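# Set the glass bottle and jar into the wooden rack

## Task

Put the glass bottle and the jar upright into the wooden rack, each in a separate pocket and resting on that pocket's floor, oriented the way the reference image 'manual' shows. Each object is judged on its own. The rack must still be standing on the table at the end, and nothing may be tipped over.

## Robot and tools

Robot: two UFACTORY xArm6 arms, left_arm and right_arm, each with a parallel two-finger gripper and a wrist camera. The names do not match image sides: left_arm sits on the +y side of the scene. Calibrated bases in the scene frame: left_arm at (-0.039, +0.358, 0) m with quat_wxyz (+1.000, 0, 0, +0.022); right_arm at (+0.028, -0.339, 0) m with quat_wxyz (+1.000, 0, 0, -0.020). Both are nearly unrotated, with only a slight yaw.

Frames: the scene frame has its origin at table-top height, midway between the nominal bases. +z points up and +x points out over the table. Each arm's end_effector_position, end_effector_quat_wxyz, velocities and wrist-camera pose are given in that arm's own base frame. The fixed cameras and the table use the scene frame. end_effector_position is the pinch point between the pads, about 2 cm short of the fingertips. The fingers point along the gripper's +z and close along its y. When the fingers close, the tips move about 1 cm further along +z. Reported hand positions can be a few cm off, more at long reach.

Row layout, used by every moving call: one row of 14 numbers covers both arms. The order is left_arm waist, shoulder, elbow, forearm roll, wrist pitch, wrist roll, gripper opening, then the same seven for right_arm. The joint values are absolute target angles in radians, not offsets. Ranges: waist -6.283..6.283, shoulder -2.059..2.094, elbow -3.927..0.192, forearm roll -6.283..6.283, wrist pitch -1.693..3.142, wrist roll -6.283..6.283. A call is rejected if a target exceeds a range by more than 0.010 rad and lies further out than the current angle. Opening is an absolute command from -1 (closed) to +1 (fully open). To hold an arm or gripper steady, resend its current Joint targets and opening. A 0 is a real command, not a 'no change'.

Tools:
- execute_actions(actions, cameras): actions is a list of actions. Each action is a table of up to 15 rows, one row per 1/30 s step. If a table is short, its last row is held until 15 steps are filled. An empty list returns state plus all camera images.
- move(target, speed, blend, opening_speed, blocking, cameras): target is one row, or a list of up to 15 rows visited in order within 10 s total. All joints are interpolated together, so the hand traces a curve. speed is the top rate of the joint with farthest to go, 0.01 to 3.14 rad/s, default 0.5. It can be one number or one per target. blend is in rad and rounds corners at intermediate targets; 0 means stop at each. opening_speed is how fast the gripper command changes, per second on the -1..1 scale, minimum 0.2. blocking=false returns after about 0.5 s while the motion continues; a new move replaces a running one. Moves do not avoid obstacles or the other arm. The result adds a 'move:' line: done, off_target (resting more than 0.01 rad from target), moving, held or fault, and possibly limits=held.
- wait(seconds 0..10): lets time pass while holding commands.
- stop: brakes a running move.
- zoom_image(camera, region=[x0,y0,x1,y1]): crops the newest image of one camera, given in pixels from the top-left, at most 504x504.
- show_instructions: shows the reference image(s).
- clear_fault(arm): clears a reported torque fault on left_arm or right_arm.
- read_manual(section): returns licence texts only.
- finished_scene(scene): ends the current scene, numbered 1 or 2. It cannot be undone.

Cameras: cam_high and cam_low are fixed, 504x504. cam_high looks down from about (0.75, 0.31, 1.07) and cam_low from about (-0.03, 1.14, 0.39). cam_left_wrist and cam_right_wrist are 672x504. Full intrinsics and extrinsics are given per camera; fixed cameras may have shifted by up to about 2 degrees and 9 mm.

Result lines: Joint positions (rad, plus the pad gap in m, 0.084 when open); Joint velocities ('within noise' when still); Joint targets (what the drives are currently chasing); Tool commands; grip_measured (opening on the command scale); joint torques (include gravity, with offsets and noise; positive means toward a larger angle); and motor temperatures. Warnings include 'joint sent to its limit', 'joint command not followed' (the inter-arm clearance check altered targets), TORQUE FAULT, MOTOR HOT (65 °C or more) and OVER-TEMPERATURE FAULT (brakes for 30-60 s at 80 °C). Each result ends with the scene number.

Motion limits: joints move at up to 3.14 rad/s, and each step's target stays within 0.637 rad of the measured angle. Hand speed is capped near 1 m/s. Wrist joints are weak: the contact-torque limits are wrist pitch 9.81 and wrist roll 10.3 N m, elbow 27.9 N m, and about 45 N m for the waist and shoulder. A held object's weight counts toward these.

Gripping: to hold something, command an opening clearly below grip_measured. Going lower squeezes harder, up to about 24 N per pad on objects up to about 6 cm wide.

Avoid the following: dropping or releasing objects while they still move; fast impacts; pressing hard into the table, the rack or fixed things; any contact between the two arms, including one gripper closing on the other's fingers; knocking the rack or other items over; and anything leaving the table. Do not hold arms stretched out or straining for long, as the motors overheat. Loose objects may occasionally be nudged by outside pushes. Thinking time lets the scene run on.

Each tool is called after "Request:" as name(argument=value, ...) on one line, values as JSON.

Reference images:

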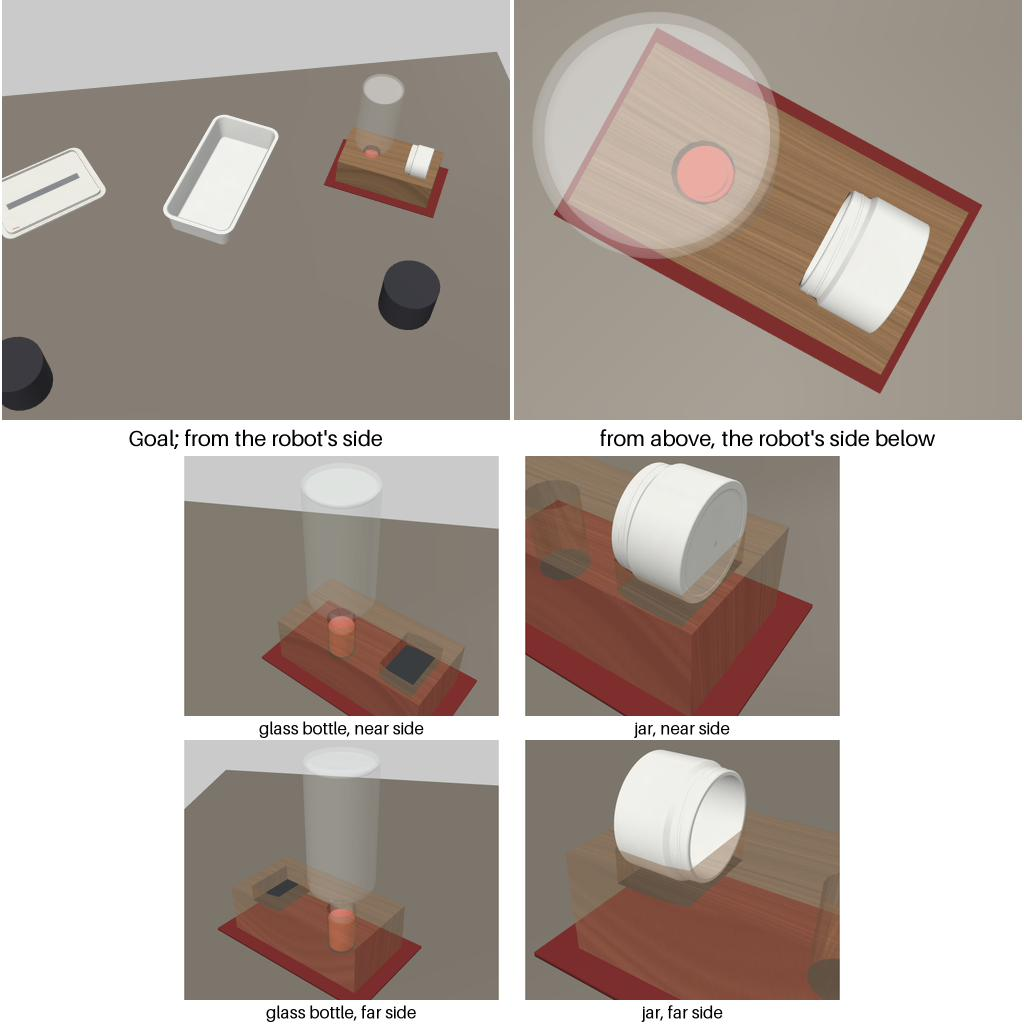

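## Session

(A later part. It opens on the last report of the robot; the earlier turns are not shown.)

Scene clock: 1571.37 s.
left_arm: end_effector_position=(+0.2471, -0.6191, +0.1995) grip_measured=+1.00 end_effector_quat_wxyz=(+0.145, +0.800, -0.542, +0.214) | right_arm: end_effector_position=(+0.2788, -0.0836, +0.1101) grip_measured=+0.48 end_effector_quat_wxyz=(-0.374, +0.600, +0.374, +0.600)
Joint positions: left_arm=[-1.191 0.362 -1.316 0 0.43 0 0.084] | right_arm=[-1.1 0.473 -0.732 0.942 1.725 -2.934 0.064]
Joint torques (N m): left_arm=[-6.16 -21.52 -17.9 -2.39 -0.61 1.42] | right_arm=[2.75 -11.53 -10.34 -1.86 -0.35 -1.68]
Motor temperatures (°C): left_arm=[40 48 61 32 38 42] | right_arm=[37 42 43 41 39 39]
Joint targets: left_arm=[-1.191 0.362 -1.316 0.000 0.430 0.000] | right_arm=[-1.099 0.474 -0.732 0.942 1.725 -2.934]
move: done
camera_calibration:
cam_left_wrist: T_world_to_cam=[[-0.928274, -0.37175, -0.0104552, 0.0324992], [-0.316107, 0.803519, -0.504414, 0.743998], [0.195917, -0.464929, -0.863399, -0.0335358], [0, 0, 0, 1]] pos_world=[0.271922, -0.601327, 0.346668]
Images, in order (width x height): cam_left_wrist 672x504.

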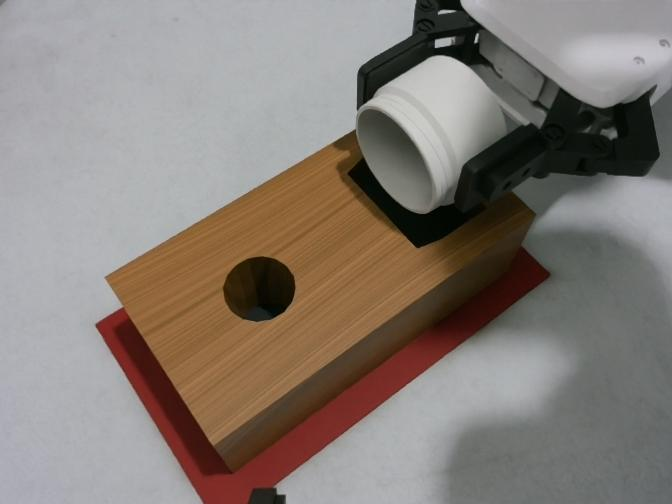

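Request:
wait(seconds=0.1, cameras=["cam_low", "cam_high", "cam_left_wrist"])

Request:
zoom_image(camera="cam_low", region=[225, 140, 325, 240])

Request:
zoom_image(camera="cam_high", region=[165, 165, 255, 265])

Request:
zoom_image(camera="cam_left_wrist", region=[340, 50, 470, 260])

Scene clock: 1600.87 s.
left_arm: end_effector_position=(+0.2471, -0.6191, +0.1995) grip_measured=+1.00 end_effector_quat_wxyz=(+0.145, +0.800, -0.542, +0.214) | right_arm: end_effector_position=(+0.2788, -0.0836, +0.1101) grip_measured=+0.48 end_effector_quat_wxyz=(-0.374, +0.600, +0.374, +0.600)
Joint positions: left_arm=[-1.191 0.362 -1.316 0 0.43 0 0.084] | right_arm=[-1.099 0.474 -0.732 0.942 1.725 -2.934 0.064]
Joint torques (N m): left_arm=[-5.98 -21.41 -17.92 -2.38 -0.61 1.16] | right_arm=[3.37 -11.04 -10.13 -1.53 -0.09 -1.91]
Motor temperatures (°C): left_arm=[40 49 61 32 38 42] | right_arm=[37 42 43 41 39 39]
Joint targets: left_arm=[-1.191 0.362 -1.316 0.000 0.430 0.000] | right_arm=[-1.099 0.474 -0.732 0.942 1.725 -2.934]
Tool commands: left_gripper/opening=+1.0 right_gripper/opening=-0.1
wait: 0.10 s; at rest from the start
camera_calibration:
cam_left_wrist: T_world_to_cam=[[-0.928274, -0.37175, -0.0104552, 0.0324992], [-0.316107, 0.803519, -0.504414, 0.743998], [0.195917, -0.464929, -0.863399, -0.0335358], [0, 0, 0, 1]] pos_world=[0.271922, -0.601327, 0.346668]
Images, in order (width x height): cam_high 504x504, cam_low 504x504, cam_left_wrist 672x504.

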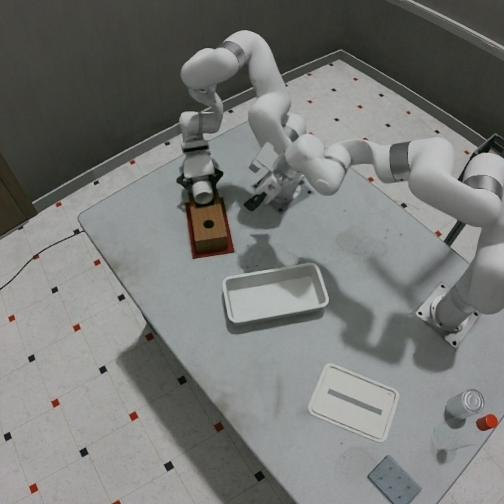

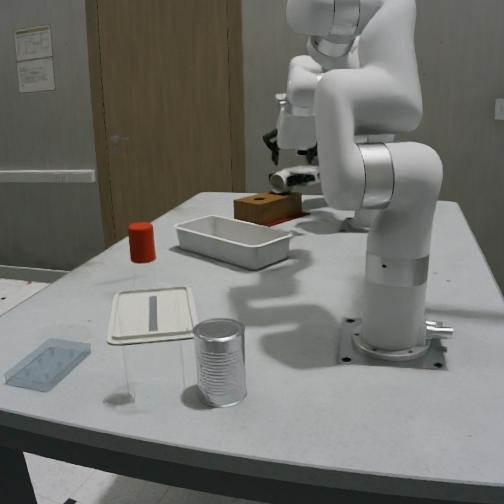

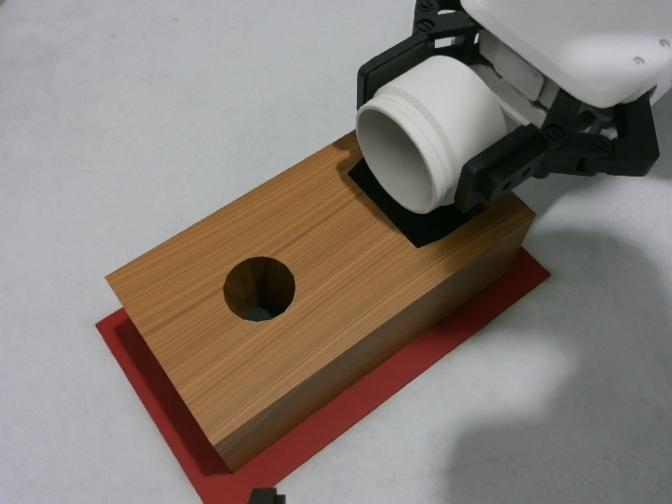

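Scaled by 5.040 from the camera's 504x504 image, which has a finer 720x720 frame.

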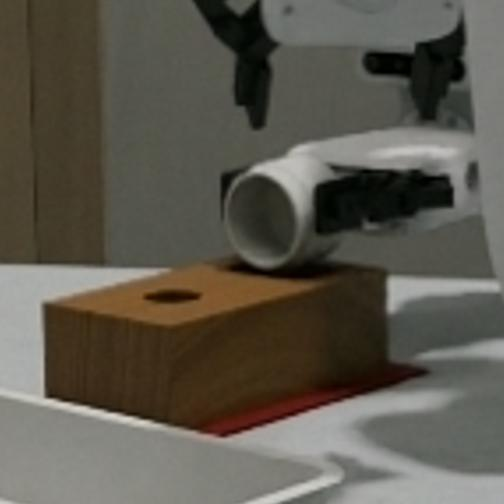

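Scaled by 5.040 from the camera's 504x504 image, which has a finer 720x720 frame.

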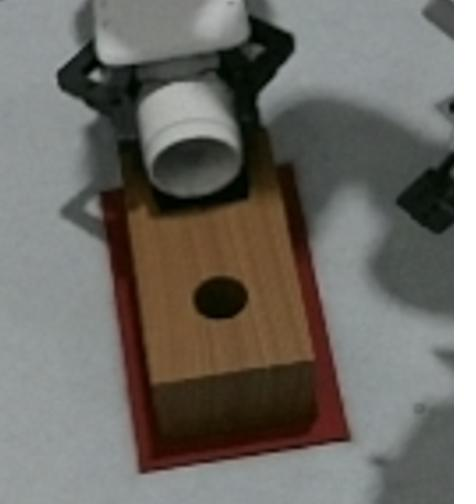

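Scaled by 2.400 from the camera's 672x504 image, which has a finer 960x720 frame.

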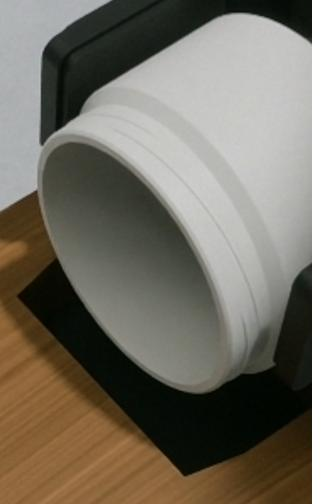

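Request:
move(target=[-1.191,0.362,-1.316,0.0,0.430,0.0,1.0,-1.0807,0.4293,-0.6890,0.9601,1.7220,-2.9313,-0.1], speed=0.1, cameras=["cam_left_wrist", "cam_low"])

Request:
zoom_image(camera="cam_left_wrist", region=[330, 20, 570, 270])

Request:
zoom_image(camera="cam_low", region=[255, 160, 315, 220])

Scene clock: 1626.93 s.
left_arm: end_effector_position=(+0.2471, -0.6191, +0.1995) grip_measured=+1.00 end_effector_quat_wxyz=(+0.145, +0.800, -0.542, +0.214) | right_arm: end_effector_position=(+0.2799, -0.0721, +0.1180) grip_measured=+0.48 end_effector_quat_wxyz=(-0.374, +0.599, +0.375, +0.600)
Joint positions: left_arm=[-1.191 0.362 -1.316 0 0.43 0 0.084] | right_arm=[-1.081 0.429 -0.689 0.96 1.722 -2.931 0.064]
Joint torques (N m): left_arm=[-5.87 -21.62 -18.03 -2.25 -0.58 0.77] | right_arm=[3.1 -18.16 -4.92 2.3 -0.31 1.15]
Motor temperatures (°C): left_arm=[40 49 61 32 38 42] | right_arm=[37 42 43 41 39 39]
Joint targets: left_arm=[-1.191 0.362 -1.316 0.000 0.430 0.000] | right_arm=[-1.081 0.429 -0.689 0.960 1.722 -2.931]
move: done
camera_calibration:
cam_left_wrist: T_world_to_cam=[[-0.928274, -0.37175, -0.0104552, 0.0324992], [-0.316107, 0.803519, -0.504414, 0.743998], [0.195917, -0.464929, -0.863399, -0.0335358], [0, 0, 0, 1]] pos_world=[0.271922, -0.601327, 0.346668]
Images, in order (width x height): cam_low 504x504, cam_left_wrist 672x504.

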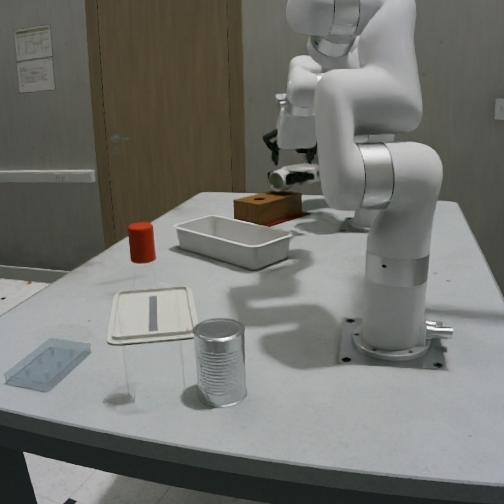

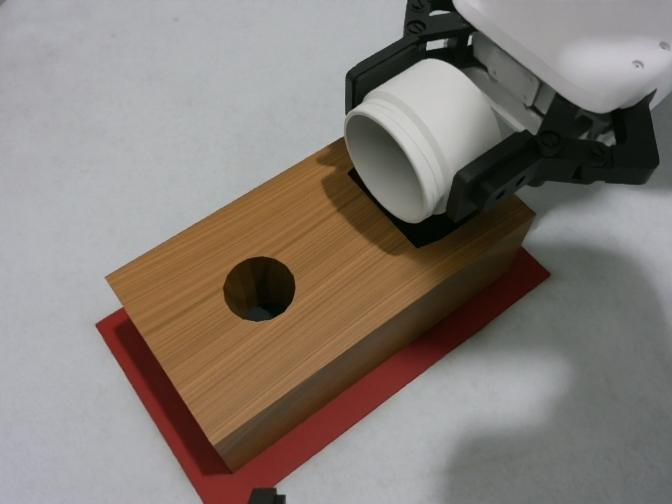

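Scaled by 2.016 from the camera's 672x504 image, which has a finer 960x720 frame.

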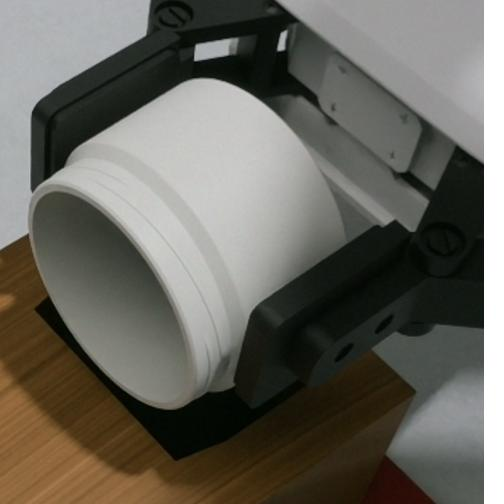

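Scaled by 8.400 from the camera's 504x504 image, which has a finer 720x720 frame.

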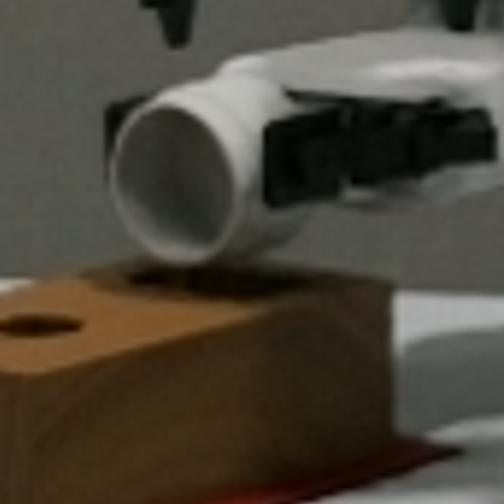

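Request:
move(target=[-1.191,0.362,-1.316,0.0,0.430,0.0,1.0,-1.0794,0.4498,-0.6957,0.9595,1.7136,-2.9425,-0.1], speed=0.1, cameras=["cam_left_wrist", "cam_low"])

Request:
zoom_image(camera="cam_left_wrist", region=[330, 80, 530, 260])

Request:
zoom_image(camera="cam_low", region=[255, 160, 315, 220])

Scene clock: 1664.17 s.
left_arm: end_effector_position=(+0.2471, -0.6191, +0.1995) grip_measured=+1.00 end_effector_quat_wxyz=(+0.145, +0.800, -0.542, +0.214) | right_arm: end_effector_position=(+0.2798, -0.0719, +0.1121) grip_measured=+0.48 end_effector_quat_wxyz=(-0.374, +0.599, +0.375, +0.600)
Joint positions: left_arm=[-1.191 0.362 -1.316 0 0.43 0 0.084] | right_arm=[-1.079 0.45 -0.696 0.96 1.714 -2.942 0.064]
Joint torques (N m): left_arm=[-5.78 -21.6 -17.93 -2.25 -0.65 0.37] | right_arm=[3.3 -10.96 -10.2 -1.65 -0.26 -1.87]
Motor temperatures (°C): left_arm=[40 49 62 32 38 42] | right_arm=[37 43 42 41 39 39]
Joint targets: left_arm=[-1.191 0.362 -1.316 0.000 0.430 0.000] | right_arm=[-1.079 0.450 -0.696 0.960 1.714 -2.942]
move: done
camera_calibration:
cam_left_wrist: T_world_to_cam=[[-0.928274, -0.37175, -0.0104552, 0.0324992], [-0.316107, 0.803519, -0.504414, 0.743998], [0.195917, -0.464929, -0.863399, -0.0335358], [0, 0, 0, 1]] pos_world=[0.271922, -0.601327, 0.346668]
Images, in order (width x height): cam_low 504x504, cam_left_wrist 672x504.

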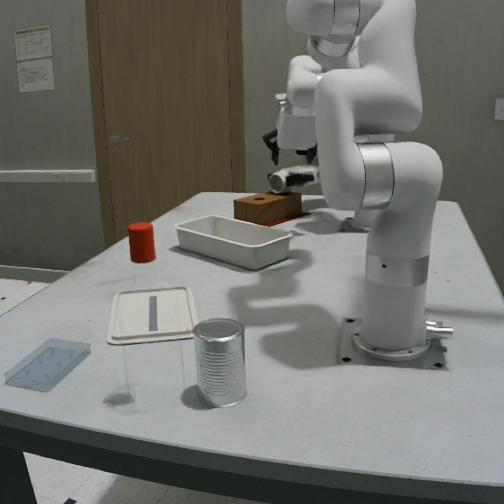

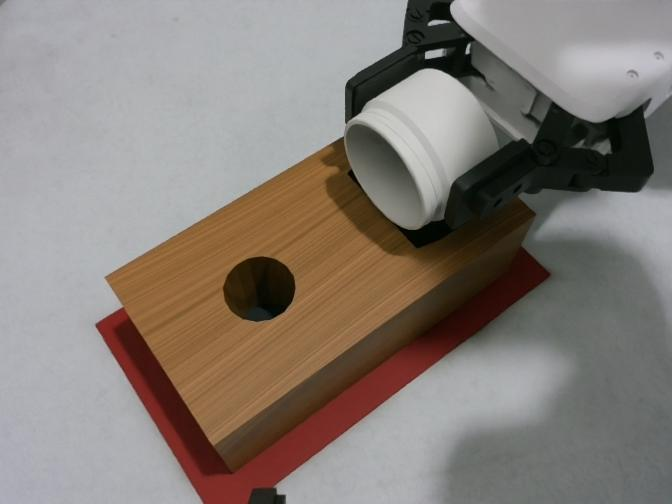

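Scaled by 2.520 from the camera's 672x504 image, which has a finer 960x720 frame.

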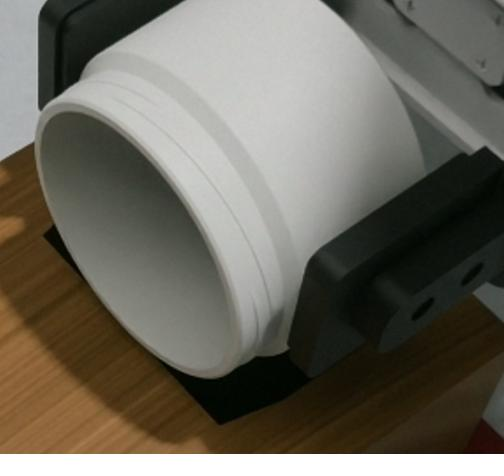

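Scaled by 8.400 from the camera's 504x504 image, which has a finer 720x720 frame.

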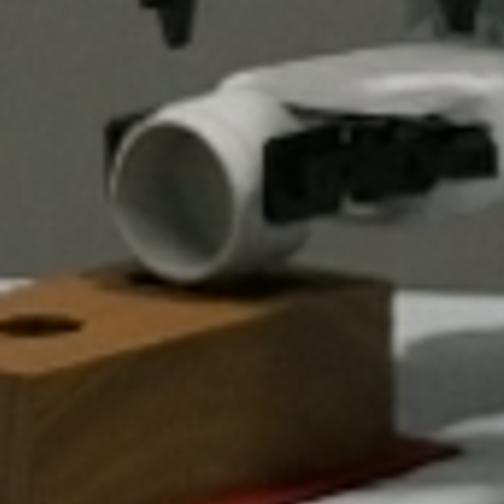

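Request:
move(target=[[-1.191,0.362,-1.316,0.0,0.430,0.0,1.0,-1.0790,0.4519,-0.7000,0.9605,1.7150,-2.9390,-0.1],[-1.191,0.362,-1.316,0.0,0.430,0.0,1.0,-1.0777,0.4696,-0.7064,0.9604,1.7082,-2.9482,-0.1]], speed=[0.1,0.05], cameras=["cam_left_wrist", "cam_low"])

Request:
zoom_image(camera="cam_left_wrist", region=[330, 80, 530, 260])

Request:
zoom_image(camera="cam_low", region=[255, 160, 315, 220])

Scene clock: 1721.03 s.
left_arm: end_effector_position=(+0.2471, -0.6191, +0.1995) grip_measured=+1.00 end_effector_quat_wxyz=(+0.145, +0.800, -0.542, +0.214) | right_arm: end_effector_position=(+0.2806, -0.0730, +0.1072) grip_measured=+0.48 end_effector_quat_wxyz=(-0.375, +0.600, +0.375, +0.600)
Joint positions: left_arm=[-1.191 0.362 -1.316 0 0.43 0 0.084] | right_arm=[-1.078 0.469 -0.706 0.96 1.708 -2.948 0.064]
Joint torques (N m): left_arm=[-5.73 -21.65 -17.91 -2.1 -0.56 0.15] | right_arm=[3.29 -10.06 -9.3 0.52 -1.13 -1.63]
Motor temperatures (°C): left_arm=[40 49 62 32 37 41] | right_arm=[37 42 43 41 39 39]
Joint targets: left_arm=[-1.191 0.362 -1.316 0.000 0.430 0.000] | right_arm=[-1.078 0.470 -0.706 0.960 1.708 -2.948]
move: done
camera_calibration:
cam_left_wrist: T_world_to_cam=[[-0.928274, -0.37175, -0.0104552, 0.0324992], [-0.316107, 0.803519, -0.504414, 0.743998], [0.195917, -0.464929, -0.863399, -0.0335358], [0, 0, 0, 1]] pos_world=[0.271922, -0.601327, 0.346668]
Images, in order (width x height): cam_low 504x504, cam_left_wrist 672x504.

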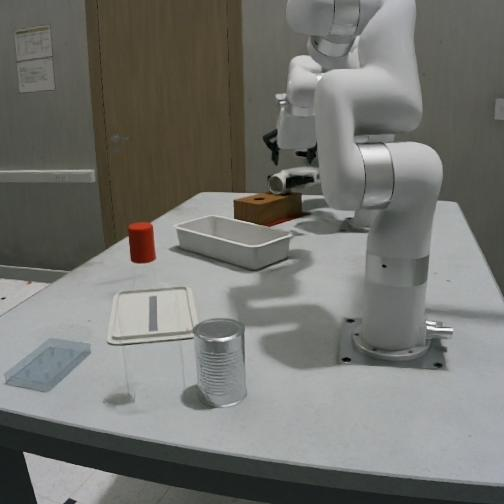

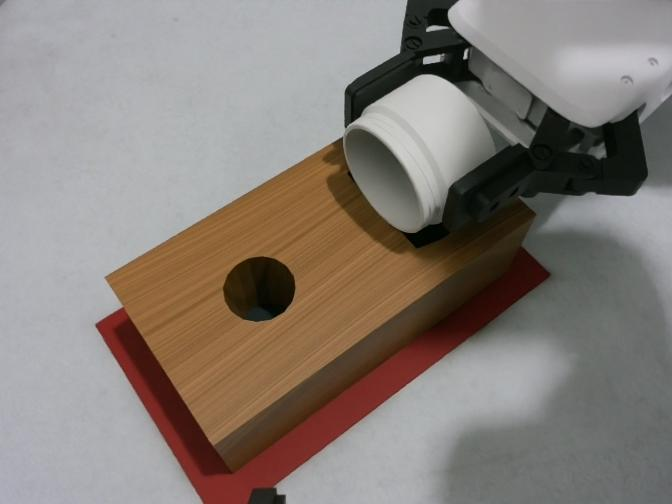

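Scaled by 2.520 from the camera's 672x504 image, which has a finer 960x720 frame.

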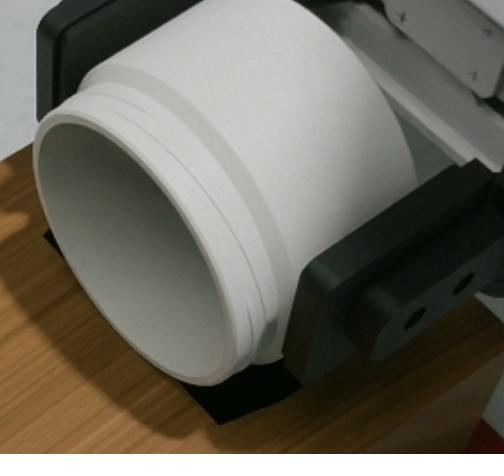

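Scaled by 8.400 from the camera's 504x504 image, which has a finer 720x720 frame.

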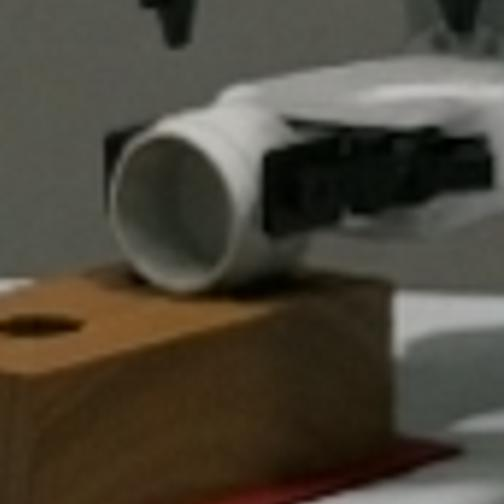

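Request:
move(target=[-1.191,0.362,-1.316,0.0,0.430,0.0,1.0,-1.0764,0.4871,-0.7127,0.9604,1.7014,-2.9574,-0.1], speed=0.05, cameras=["cam_left_wrist"])

Request:
zoom_image(camera="cam_left_wrist", region=[330, 80, 530, 260])

Scene clock: 1766.03 s.
left_arm: end_effector_position=(+0.2471, -0.6191, +0.1995) grip_measured=+1.00 end_effector_quat_wxyz=(+0.145, +0.800, -0.542, +0.214) | right_arm: end_effector_position=(+0.2806, -0.0729, +0.1021) grip_measured=+0.48 end_effector_quat_wxyz=(-0.375, +0.600, +0.375, +0.600)
Joint positions: left_arm=[-1.191 0.362 -1.316 0 0.43 0 0.084] | right_arm=[-1.076 0.487 -0.713 0.96 1.701 -2.957 0.064]
Joint torques (N m): left_arm=[-5.87 -21.56 -18.07 -2.02 -0.62 -0.29] | right_arm=[3.43 -8.52 -8.64 -1.53 -1.04 -1.62]
Motor temperatures (°C): left_arm=[39 49 62 32 37 41] | right_arm=[37 42 42 41 39 39]
Joint targets: left_arm=[-1.191 0.362 -1.316 0.000 0.430 0.000] | right_arm=[-1.076 0.487 -0.713 0.960 1.701 -2.957]
move: done
camera_calibration:
cam_left_wrist: T_world_to_cam=[[-0.928274, -0.37175, -0.0104552, 0.0324992], [-0.316107, 0.803519, -0.504414, 0.743998], [0.195917, -0.464929, -0.863399, -0.0335358], [0, 0, 0, 1]] pos_world=[0.271922, -0.601327, 0.346668]
Images, in order (width x height): cam_left_wrist 672x504.

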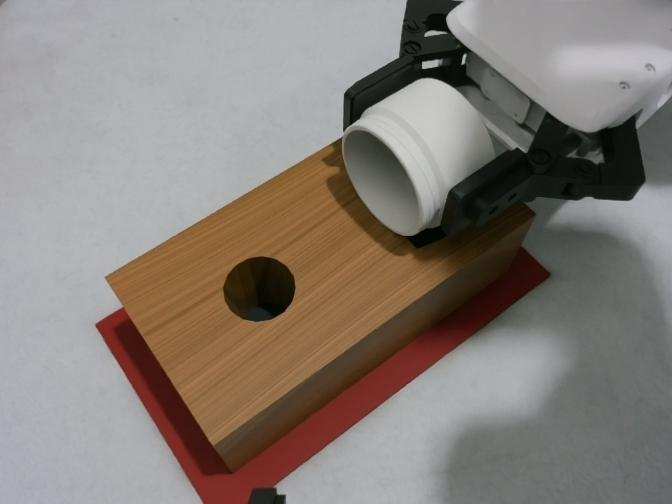

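Scaled by 2.520 from the camera's 672x504 image, which has a finer 960x720 frame.

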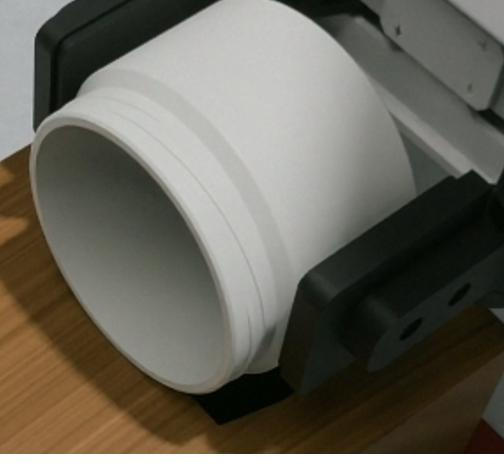

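Request:
move(target=[-1.191,0.362,-1.316,0.0,0.430,0.0,1.0,-1.0752,0.5036,-0.7186,0.9604,1.6950,-2.9660,-0.1], speed=0.05, cameras=["cam_left_wrist"])

Request:
zoom_image(camera="cam_left_wrist", region=[330, 80, 530, 260])

Scene clock: 1774.07 s.
left_arm: end_effector_position=(+0.2471, -0.6191, +0.1995) grip_measured=+1.00 end_effector_quat_wxyz=(+0.145, +0.800, -0.542, +0.214) | right_arm: end_effector_position=(+0.2805, -0.0727, +0.0974) grip_measured=+0.48 end_effector_quat_wxyz=(-0.375, +0.600, +0.375, +0.600)
Joint positions: left_arm=[-1.191 0.362 -1.316 0 0.43 0 0.084] | right_arm=[-1.075 0.503 -0.719 0.96 1.695 -2.966 0.064]
Joint torques (N m): left_arm=[-5.92 -21.53 -17.98 -2 -0.62 -0.58] | right_arm=[4.48 -8.46 -7.6 -1.55 -2.08 -1.5]
Motor temperatures (°C): left_arm=[39 49 62 32 37 41] | right_arm=[37 42 42 41 39 39]
Joint targets: left_arm=[-1.191 0.362 -1.316 0.000 0.430 0.000] | right_arm=[-1.075 0.504 -0.719 0.960 1.695 -2.966]
move: done
camera_calibration:
cam_left_wrist: T_world_to_cam=[[-0.928274, -0.37175, -0.0104552, 0.0324992], [-0.316107, 0.803519, -0.504414, 0.743998], [0.195917, -0.464929, -0.863399, -0.0335358], [0, 0, 0, 1]] pos_world=[0.271922, -0.601327, 0.346668]
Images, in order (width x height): cam_left_wrist 672x504.

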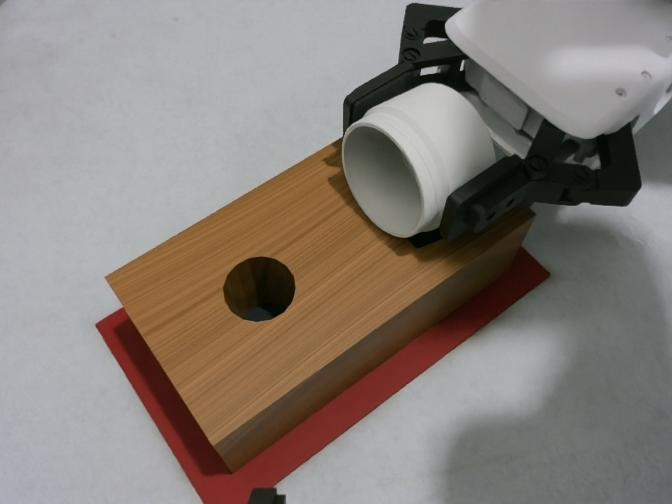

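Scaled by 2.520 from the camera's 672x504 image, which has a finer 960x720 frame.

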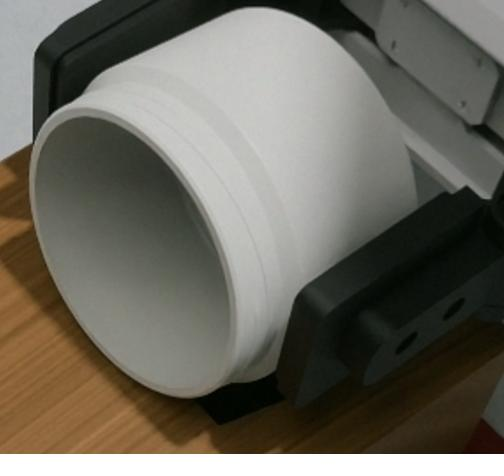

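Request:
move(target=[[-1.191,0.362,-1.316,0.0,0.430,0.0,1.0,-1.0764,0.4871,-0.7127,0.9604,1.7014,-2.9574,-0.1],[-1.191,0.362,-1.316,0.0,0.430,0.0,1.0,-1.0803,0.4887,-0.7161,0.9563,1.7030,-2.9566,-0.1]], speed=0.05, blend=0.002, cameras=["cam_left_wrist"])

Request:
zoom_image(camera="cam_left_wrist", region=[330, 80, 530, 260])

Scene clock: 1857.47 s.
left_arm: end_effector_position=(+0.2471, -0.6191, +0.1995) grip_measured=+1.00 end_effector_quat_wxyz=(+0.145, +0.800, -0.542, +0.214) | right_arm: end_effector_position=(+0.2799, -0.0743, +0.1020) grip_measured=+0.48 end_effector_quat_wxyz=(-0.375, +0.600, +0.375, +0.599)
Joint positions: left_arm=[-1.191 0.362 -1.316 0 0.43 0 0.084] | right_arm=[-1.08 0.489 -0.716 0.956 1.703 -2.957 0.064]
Joint torques (N m): left_arm=[-5.81 -21.59 -18.07 -1.9 -0.62 -0.7] | right_arm=[-2.25 -19.19 -9.88 -1.99 3.03 1.28]
Motor temperatures (°C): left_arm=[39 50 63 32 37 41] | right_arm=[37 42 42 41 40 39]
Joint targets: left_arm=[-1.191 0.362 -1.316 0.000 0.430 0.000] | right_arm=[-1.080 0.489 -0.716 0.956 1.703 -2.957]
move: done
camera_calibration:
cam_left_wrist: T_world_to_cam=[[-0.928274, -0.37175, -0.0104552, 0.0324992], [-0.316107, 0.803519, -0.504414, 0.743998], [0.195917, -0.464929, -0.863399, -0.0335358], [0, 0, 0, 1]] pos_world=[0.271922, -0.601327, 0.346668]
Images, in order (width x height): cam_left_wrist 672x504.

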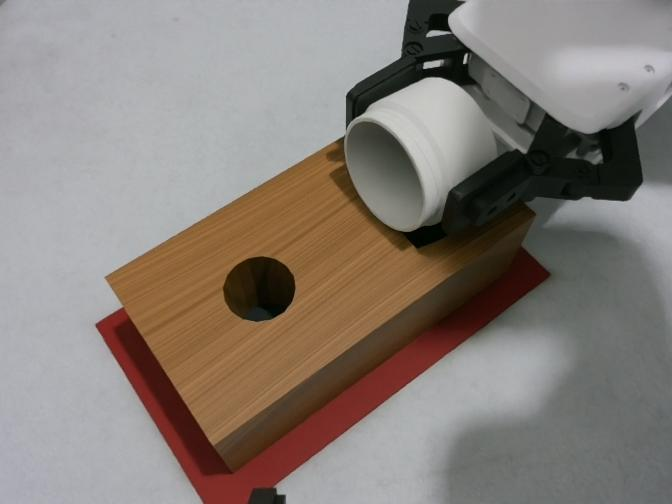

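Scaled by 2.520 from the camera's 672x504 image, which has a finer 960x720 frame.

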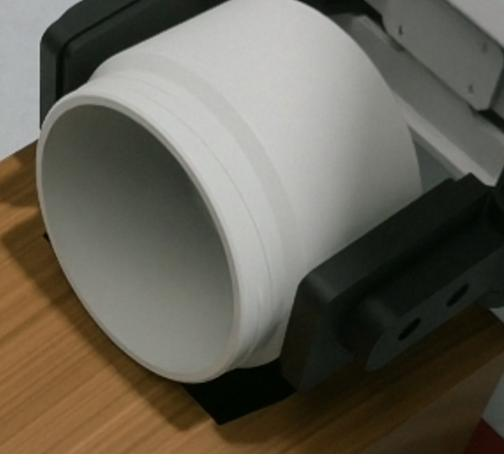

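Request:
zoom_image(camera="cam_left_wrist", region=[335, 90, 455, 260])

Scaled by 2.965 from the camera's 672x504 image, which has a finer 960x720 frame.

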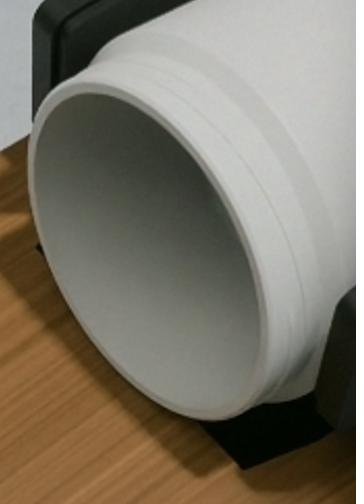

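Request:
move(target=[[-1.191,0.362,-1.316,0.0,0.430,0.0,1.0,-1.0860,0.4073,-0.6870,0.9571,1.7342,-2.9145,-0.1],[-1.191,0.362,-1.316,0.0,0.430,0.0,1.0,-0.9562,0.3609,-0.5976,1.0795,1.6836,-2.9338,-0.1],[-1.191,0.362,-1.316,0.0,0.430,0.0,1.0,-0.9531,0.4066,-0.6139,1.0799,1.6692,-2.9596,-0.1]], speed=[0.08, 0.12, 0.06], blend=[0.02, 0.01, 0], cameras=["cam_left_wrist"])

Request:
zoom_image(camera="cam_left_wrist", region=[270, 120, 470, 300])

Scene clock: 2048.67 s.
left_arm: end_effector_position=(+0.2471, -0.6191, +0.1995) grip_measured=+1.00 end_effector_quat_wxyz=(+0.145, +0.800, -0.542, +0.214) | right_arm: end_effector_position=(+0.3009, -0.0311, +0.1131) grip_measured=+0.48 end_effector_quat_wxyz=(-0.375, +0.600, +0.375, +0.600)
Joint positions: left_arm=[-1.191 0.362 -1.316 0 0.43 0 0.084] | right_arm=[-0.953 0.407 -0.614 1.08 1.669 -2.96 0.064]
Joint torques (N m): left_arm=[-5.76 -21.51 -18.13 -1.83 -0.61 -0.76] | right_arm=[3.17 -10.17 -9.32 2.47 -0.11 -1.76]
Motor temperatures (°C): left_arm=[39 50 65 32 37 41] | right_arm=[37 44 42 41 43 39]
Joint targets: left_arm=[-1.191 0.362 -1.316 0.000 0.430 0.000] | right_arm=[-0.953 0.407 -0.614 1.080 1.669 -2.960]
MOTOR HOT: the elbow of the left arm reports 65 °C; the controller stops that arm at 80 °C. To cool a motor, set the load down, stop pushing, or move to a pose that needs little force. At that limit the left arm can sag while its brakes close.
move: done
camera_calibration:
cam_left_wrist: T_world_to_cam=[[-0.928274, -0.37175, -0.0104552, 0.0324992], [-0.316107, 0.803519, -0.504414, 0.743998], [0.195917, -0.464929, -0.863399, -0.0335358], [0, 0, 0, 1]] pos_world=[0.271922, -0.601327, 0.346668]
Images, in order (width x height): cam_left_wrist 672x504.

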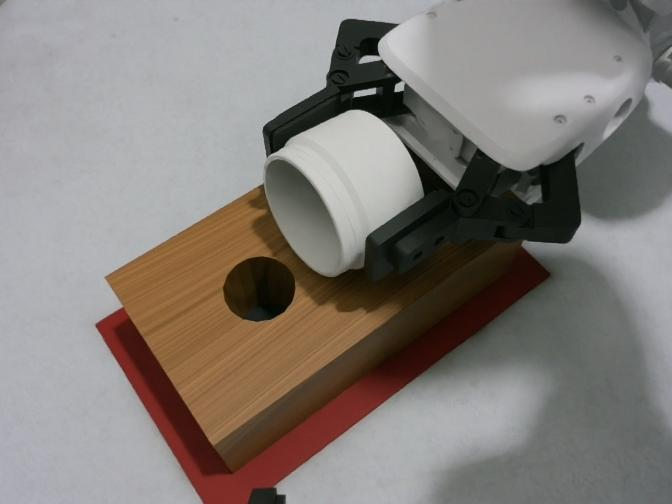

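Scaled by 2.520 from the camera's 672x504 image, which has a finer 960x720 frame.

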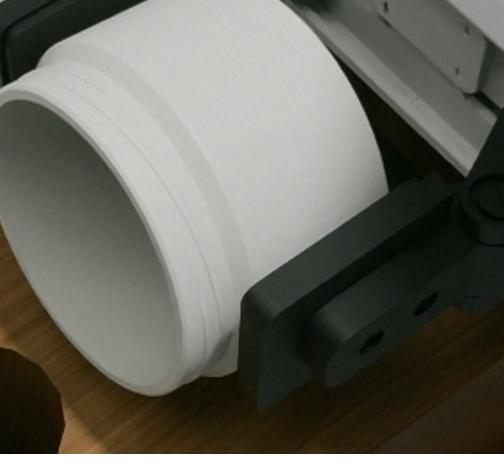

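Request:
move(target=[[-1.191,0.362,-1.316,0.0,0.430,0.0,1.0,-0.9523,0.4180,-0.6180,1.0800,1.6656,-2.9660,-0.1],[-1.191,0.362,-1.316,0.0,0.430,0.0,1.0,-0.9343,0.4231,-0.6120,1.0970,1.6575,-2.9742,-0.1]], speed=[0.04, 0.03], blend=[0.003, 0], cameras=["cam_left_wrist"])

Request:
zoom_image(camera="cam_left_wrist", region=[250, 120, 450, 300])

Scene clock: 2058.10 s.
left_arm: end_effector_position=(+0.2471, -0.6191, +0.1995) grip_measured=+1.00 end_effector_quat_wxyz=(+0.145, +0.800, -0.542, +0.214) | right_arm: end_effector_position=(+0.3034, -0.0256, +0.1076) grip_measured=+0.48 end_effector_quat_wxyz=(-0.375, +0.600, +0.375, +0.600)
Joint positions: left_arm=[-1.191 0.362 -1.316 0 0.43 0 0.084] | right_arm=[-0.934 0.423 -0.612 1.097 1.658 -2.974 0.064]
Joint torques (N m): left_arm=[-5.64 -21.59 -18.16 -1.75 -0.65 -0.75] | right_arm=[3.6 -8.15 -2.74 1.77 -1.16 -1.58]
Motor temperatures (°C): left_arm=[39 50 65 32 37 41] | right_arm=[37 43 42 41 42 39]
Joint targets: left_arm=[-1.191 0.362 -1.316 0.000 0.430 0.000] | right_arm=[-0.934 0.423 -0.612 1.097 1.657 -2.974]
MOTOR HOT: still on. The elbow of the left arm reports 65 °C.
move: done
camera_calibration:
cam_left_wrist: T_world_to_cam=[[-0.928274, -0.37175, -0.0104552, 0.0324992], [-0.316107, 0.803519, -0.504414, 0.743998], [0.195917, -0.464929, -0.863399, -0.0335358], [0, 0, 0, 1]] pos_world=[0.271922, -0.601327, 0.346668]
Images, in order (width x height): cam_left_wrist 672x504.

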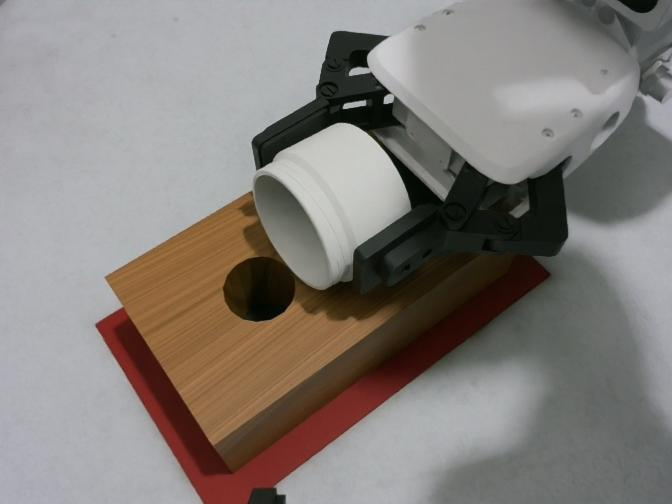

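Scaled by 2.520 from the camera's 672x504 image, which has a finer 960x720 frame.

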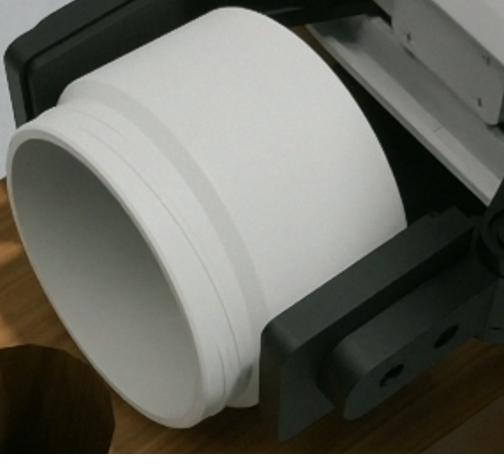

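Request:
zoom_image(camera="cam_left_wrist", region=[245, 155, 365, 300])

Scaled by 3.476 from the camera's 672x504 image, which has a finer 960x720 frame.

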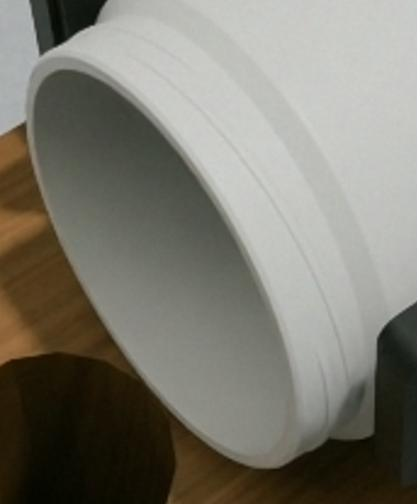

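Request:
move(target=[[-1.191,0.362,-1.316,0.0,0.430,0.0,1.0,-0.9343,0.4231,-0.6120,1.0970,1.6575,-2.9742,0.46],[-1.191,0.362,-1.316,0.0,0.430,0.0,1.0,-0.9343,0.4231,-0.6120,1.0970,1.6575,-2.9742,0.60]], speed=0.05, opening_speed=0.3, cameras=["cam_left_wrist"])

Request:
zoom_image(camera="cam_left_wrist", region=[245, 155, 365, 300])

Scene clock: 2113.00 s.
left_arm: end_effector_position=(+0.2471, -0.6191, +0.1995) grip_measured=+1.00 end_effector_quat_wxyz=(+0.145, +0.800, -0.542, +0.214) | right_arm: end_effector_position=(+0.3034, -0.0256, +0.1074) grip_measured=+0.59 end_effector_quat_wxyz=(-0.375, +0.600, +0.375, +0.599)
Joint positions: left_arm=[-1.191 0.362 -1.316 0 0.43 0 0.084] | right_arm=[-0.934 0.423 -0.612 1.097 1.657 -2.974 0.069]
Joint torques (N m): left_arm=[-5.86 -21.6 -18.18 -1.59 -0.68 -0.77] | right_arm=[-3.25 -18.43 -9.01 1.35 2.74 -1.55]
Motor temperatures (°C): left_arm=[39 50 65 32 37 41] | right_arm=[37 42 40 41 40 39]
Joint targets: left_arm=[-1.191 0.362 -1.316 0.000 0.430 0.000] | right_arm=[-0.934 0.423 -0.612 1.097 1.657 -2.974]
MOTOR HOT: still on. The elbow of the left arm reports 65 °C.
move: done
camera_calibration:
cam_left_wrist: T_world_to_cam=[[-0.928274, -0.37175, -0.0104552, 0.0324992], [-0.316107, 0.803519, -0.504414, 0.743998], [0.195917, -0.464929, -0.863399, -0.0335358], [0, 0, 0, 1]] pos_world=[0.271922, -0.601327, 0.346668]
Images, in order (width x height): cam_left_wrist 672x504.

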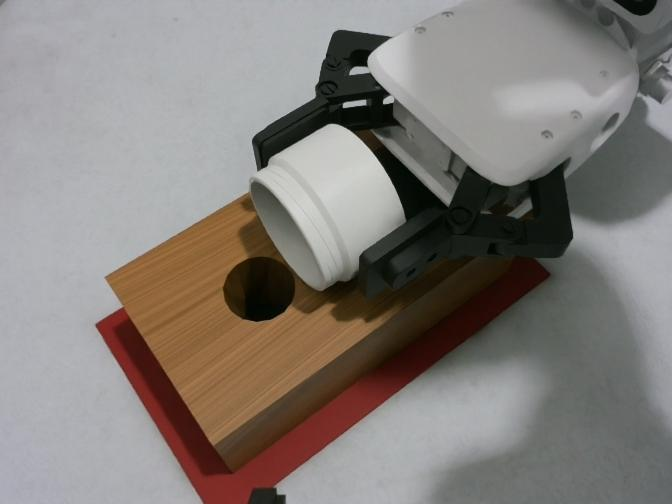

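Scaled by 3.476 from the camera's 672x504 image, which has a finer 960x720 frame.

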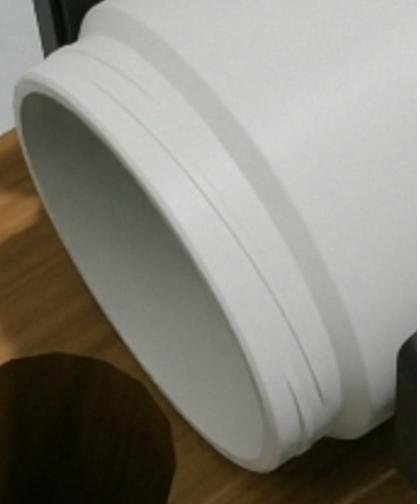

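Request:
move(target=[-1.191,0.362,-1.316,0.0,0.430,0.0,1.0,-0.9343,0.4231,-0.6120,1.0970,1.6575,-2.9742,-0.1], speed=0.05, opening_speed=0.5, cameras=["cam_left_wrist"])

Request:
zoom_image(camera="cam_left_wrist", region=[245, 155, 365, 300])

Request:
zoom_image(camera="cam_left_wrist", region=[240, 110, 440, 300])

Scene clock: 2121.87 s.
left_arm: end_effector_position=(+0.2471, -0.6191, +0.1995) grip_measured=+1.00 end_effector_quat_wxyz=(+0.145, +0.800, -0.542, +0.214) | right_arm: end_effector_position=(+0.3034, -0.0256, +0.1076) grip_measured=+0.48 end_effector_quat_wxyz=(-0.375, +0.600, +0.375, +0.600)
Joint positions: left_arm=[-1.191 0.362 -1.316 0 0.43 0 0.084] | right_arm=[-0.934 0.423 -0.612 1.097 1.658 -2.974 0.064]
Joint torques (N m): left_arm=[-5.62 -21.75 -18.19 -1.66 -0.65 -0.72] | right_arm=[-2.53 -17.75 -8.1 -1.56 2.89 -0.69]
Motor temperatures (°C): left_arm=[39 51 65 32 37 41] | right_arm=[37 43 41 41 41 39]
Joint targets: left_arm=[-1.191 0.362 -1.316 0.000 0.430 0.000] | right_arm=[-0.934 0.423 -0.612 1.097 1.657 -2.974]
MOTOR HOT: still on. The elbow of the left arm reports 65 °C.
move: done
camera_calibration:
cam_left_wrist: T_world_to_cam=[[-0.928274, -0.37175, -0.0104552, 0.0324992], [-0.316107, 0.803519, -0.504414, 0.743998], [0.195917, -0.464929, -0.863399, -0.0335358], [0, 0, 0, 1]] pos_world=[0.271922, -0.601327, 0.346668]
Images, in order (width x height): cam_left_wrist 672x504.

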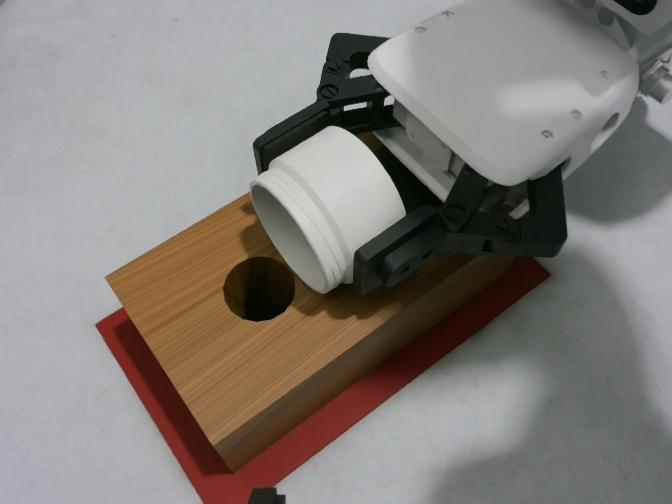

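Scaled by 3.476 from the camera's 672x504 image, which has a finer 960x720 frame.

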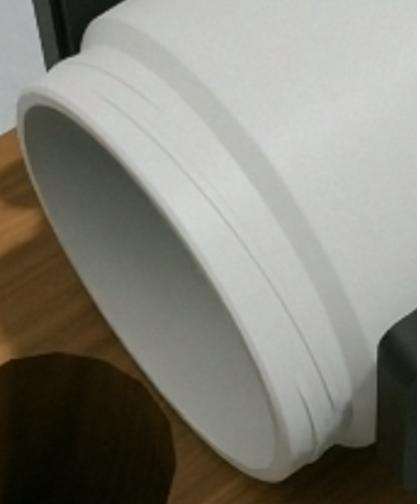

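Scaled by 2.520 from the camera's 672x504 image, which has a finer 960x720 frame.

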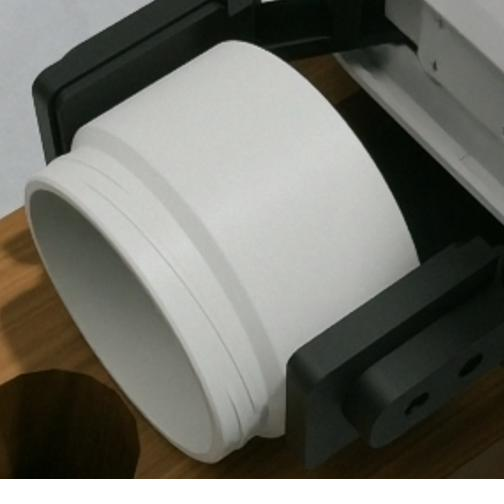

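Request:
zoom_image(camera="cam_left_wrist", region=[245, 170, 305, 235])

Request:
zoom_image(camera="cam_left_wrist", region=[290, 235, 365, 300])

Request:
zoom_image(camera="cam_left_wrist", region=[260, 115, 360, 200])

Scaled by 7.754 from the camera's 672x504 image, which has a finer 960x720 frame.

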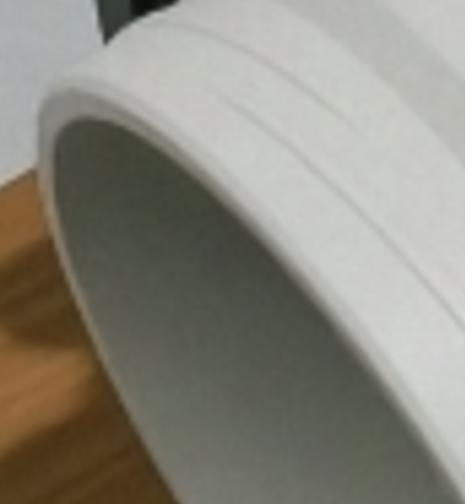

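Scaled by 6.720 from the camera's 672x504 image, which has a finer 960x720 frame.

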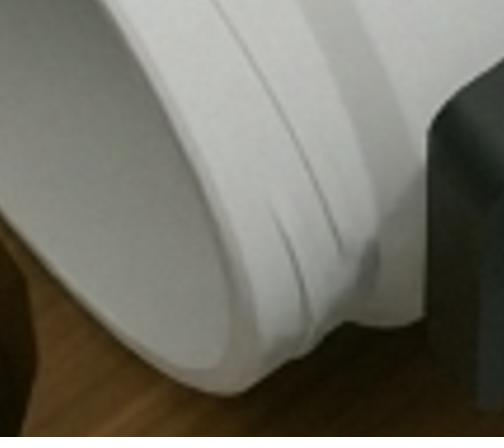

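Scaled by 5.040 from the camera's 672x504 image, which has a finer 960x720 frame.

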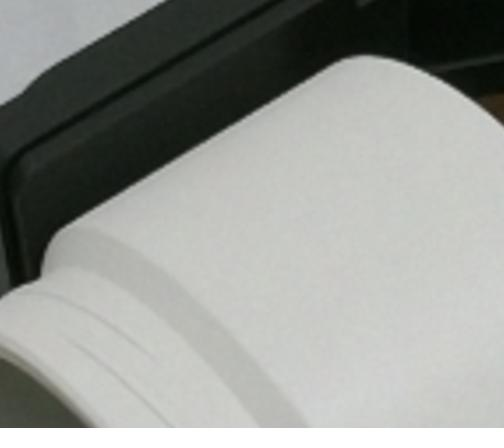

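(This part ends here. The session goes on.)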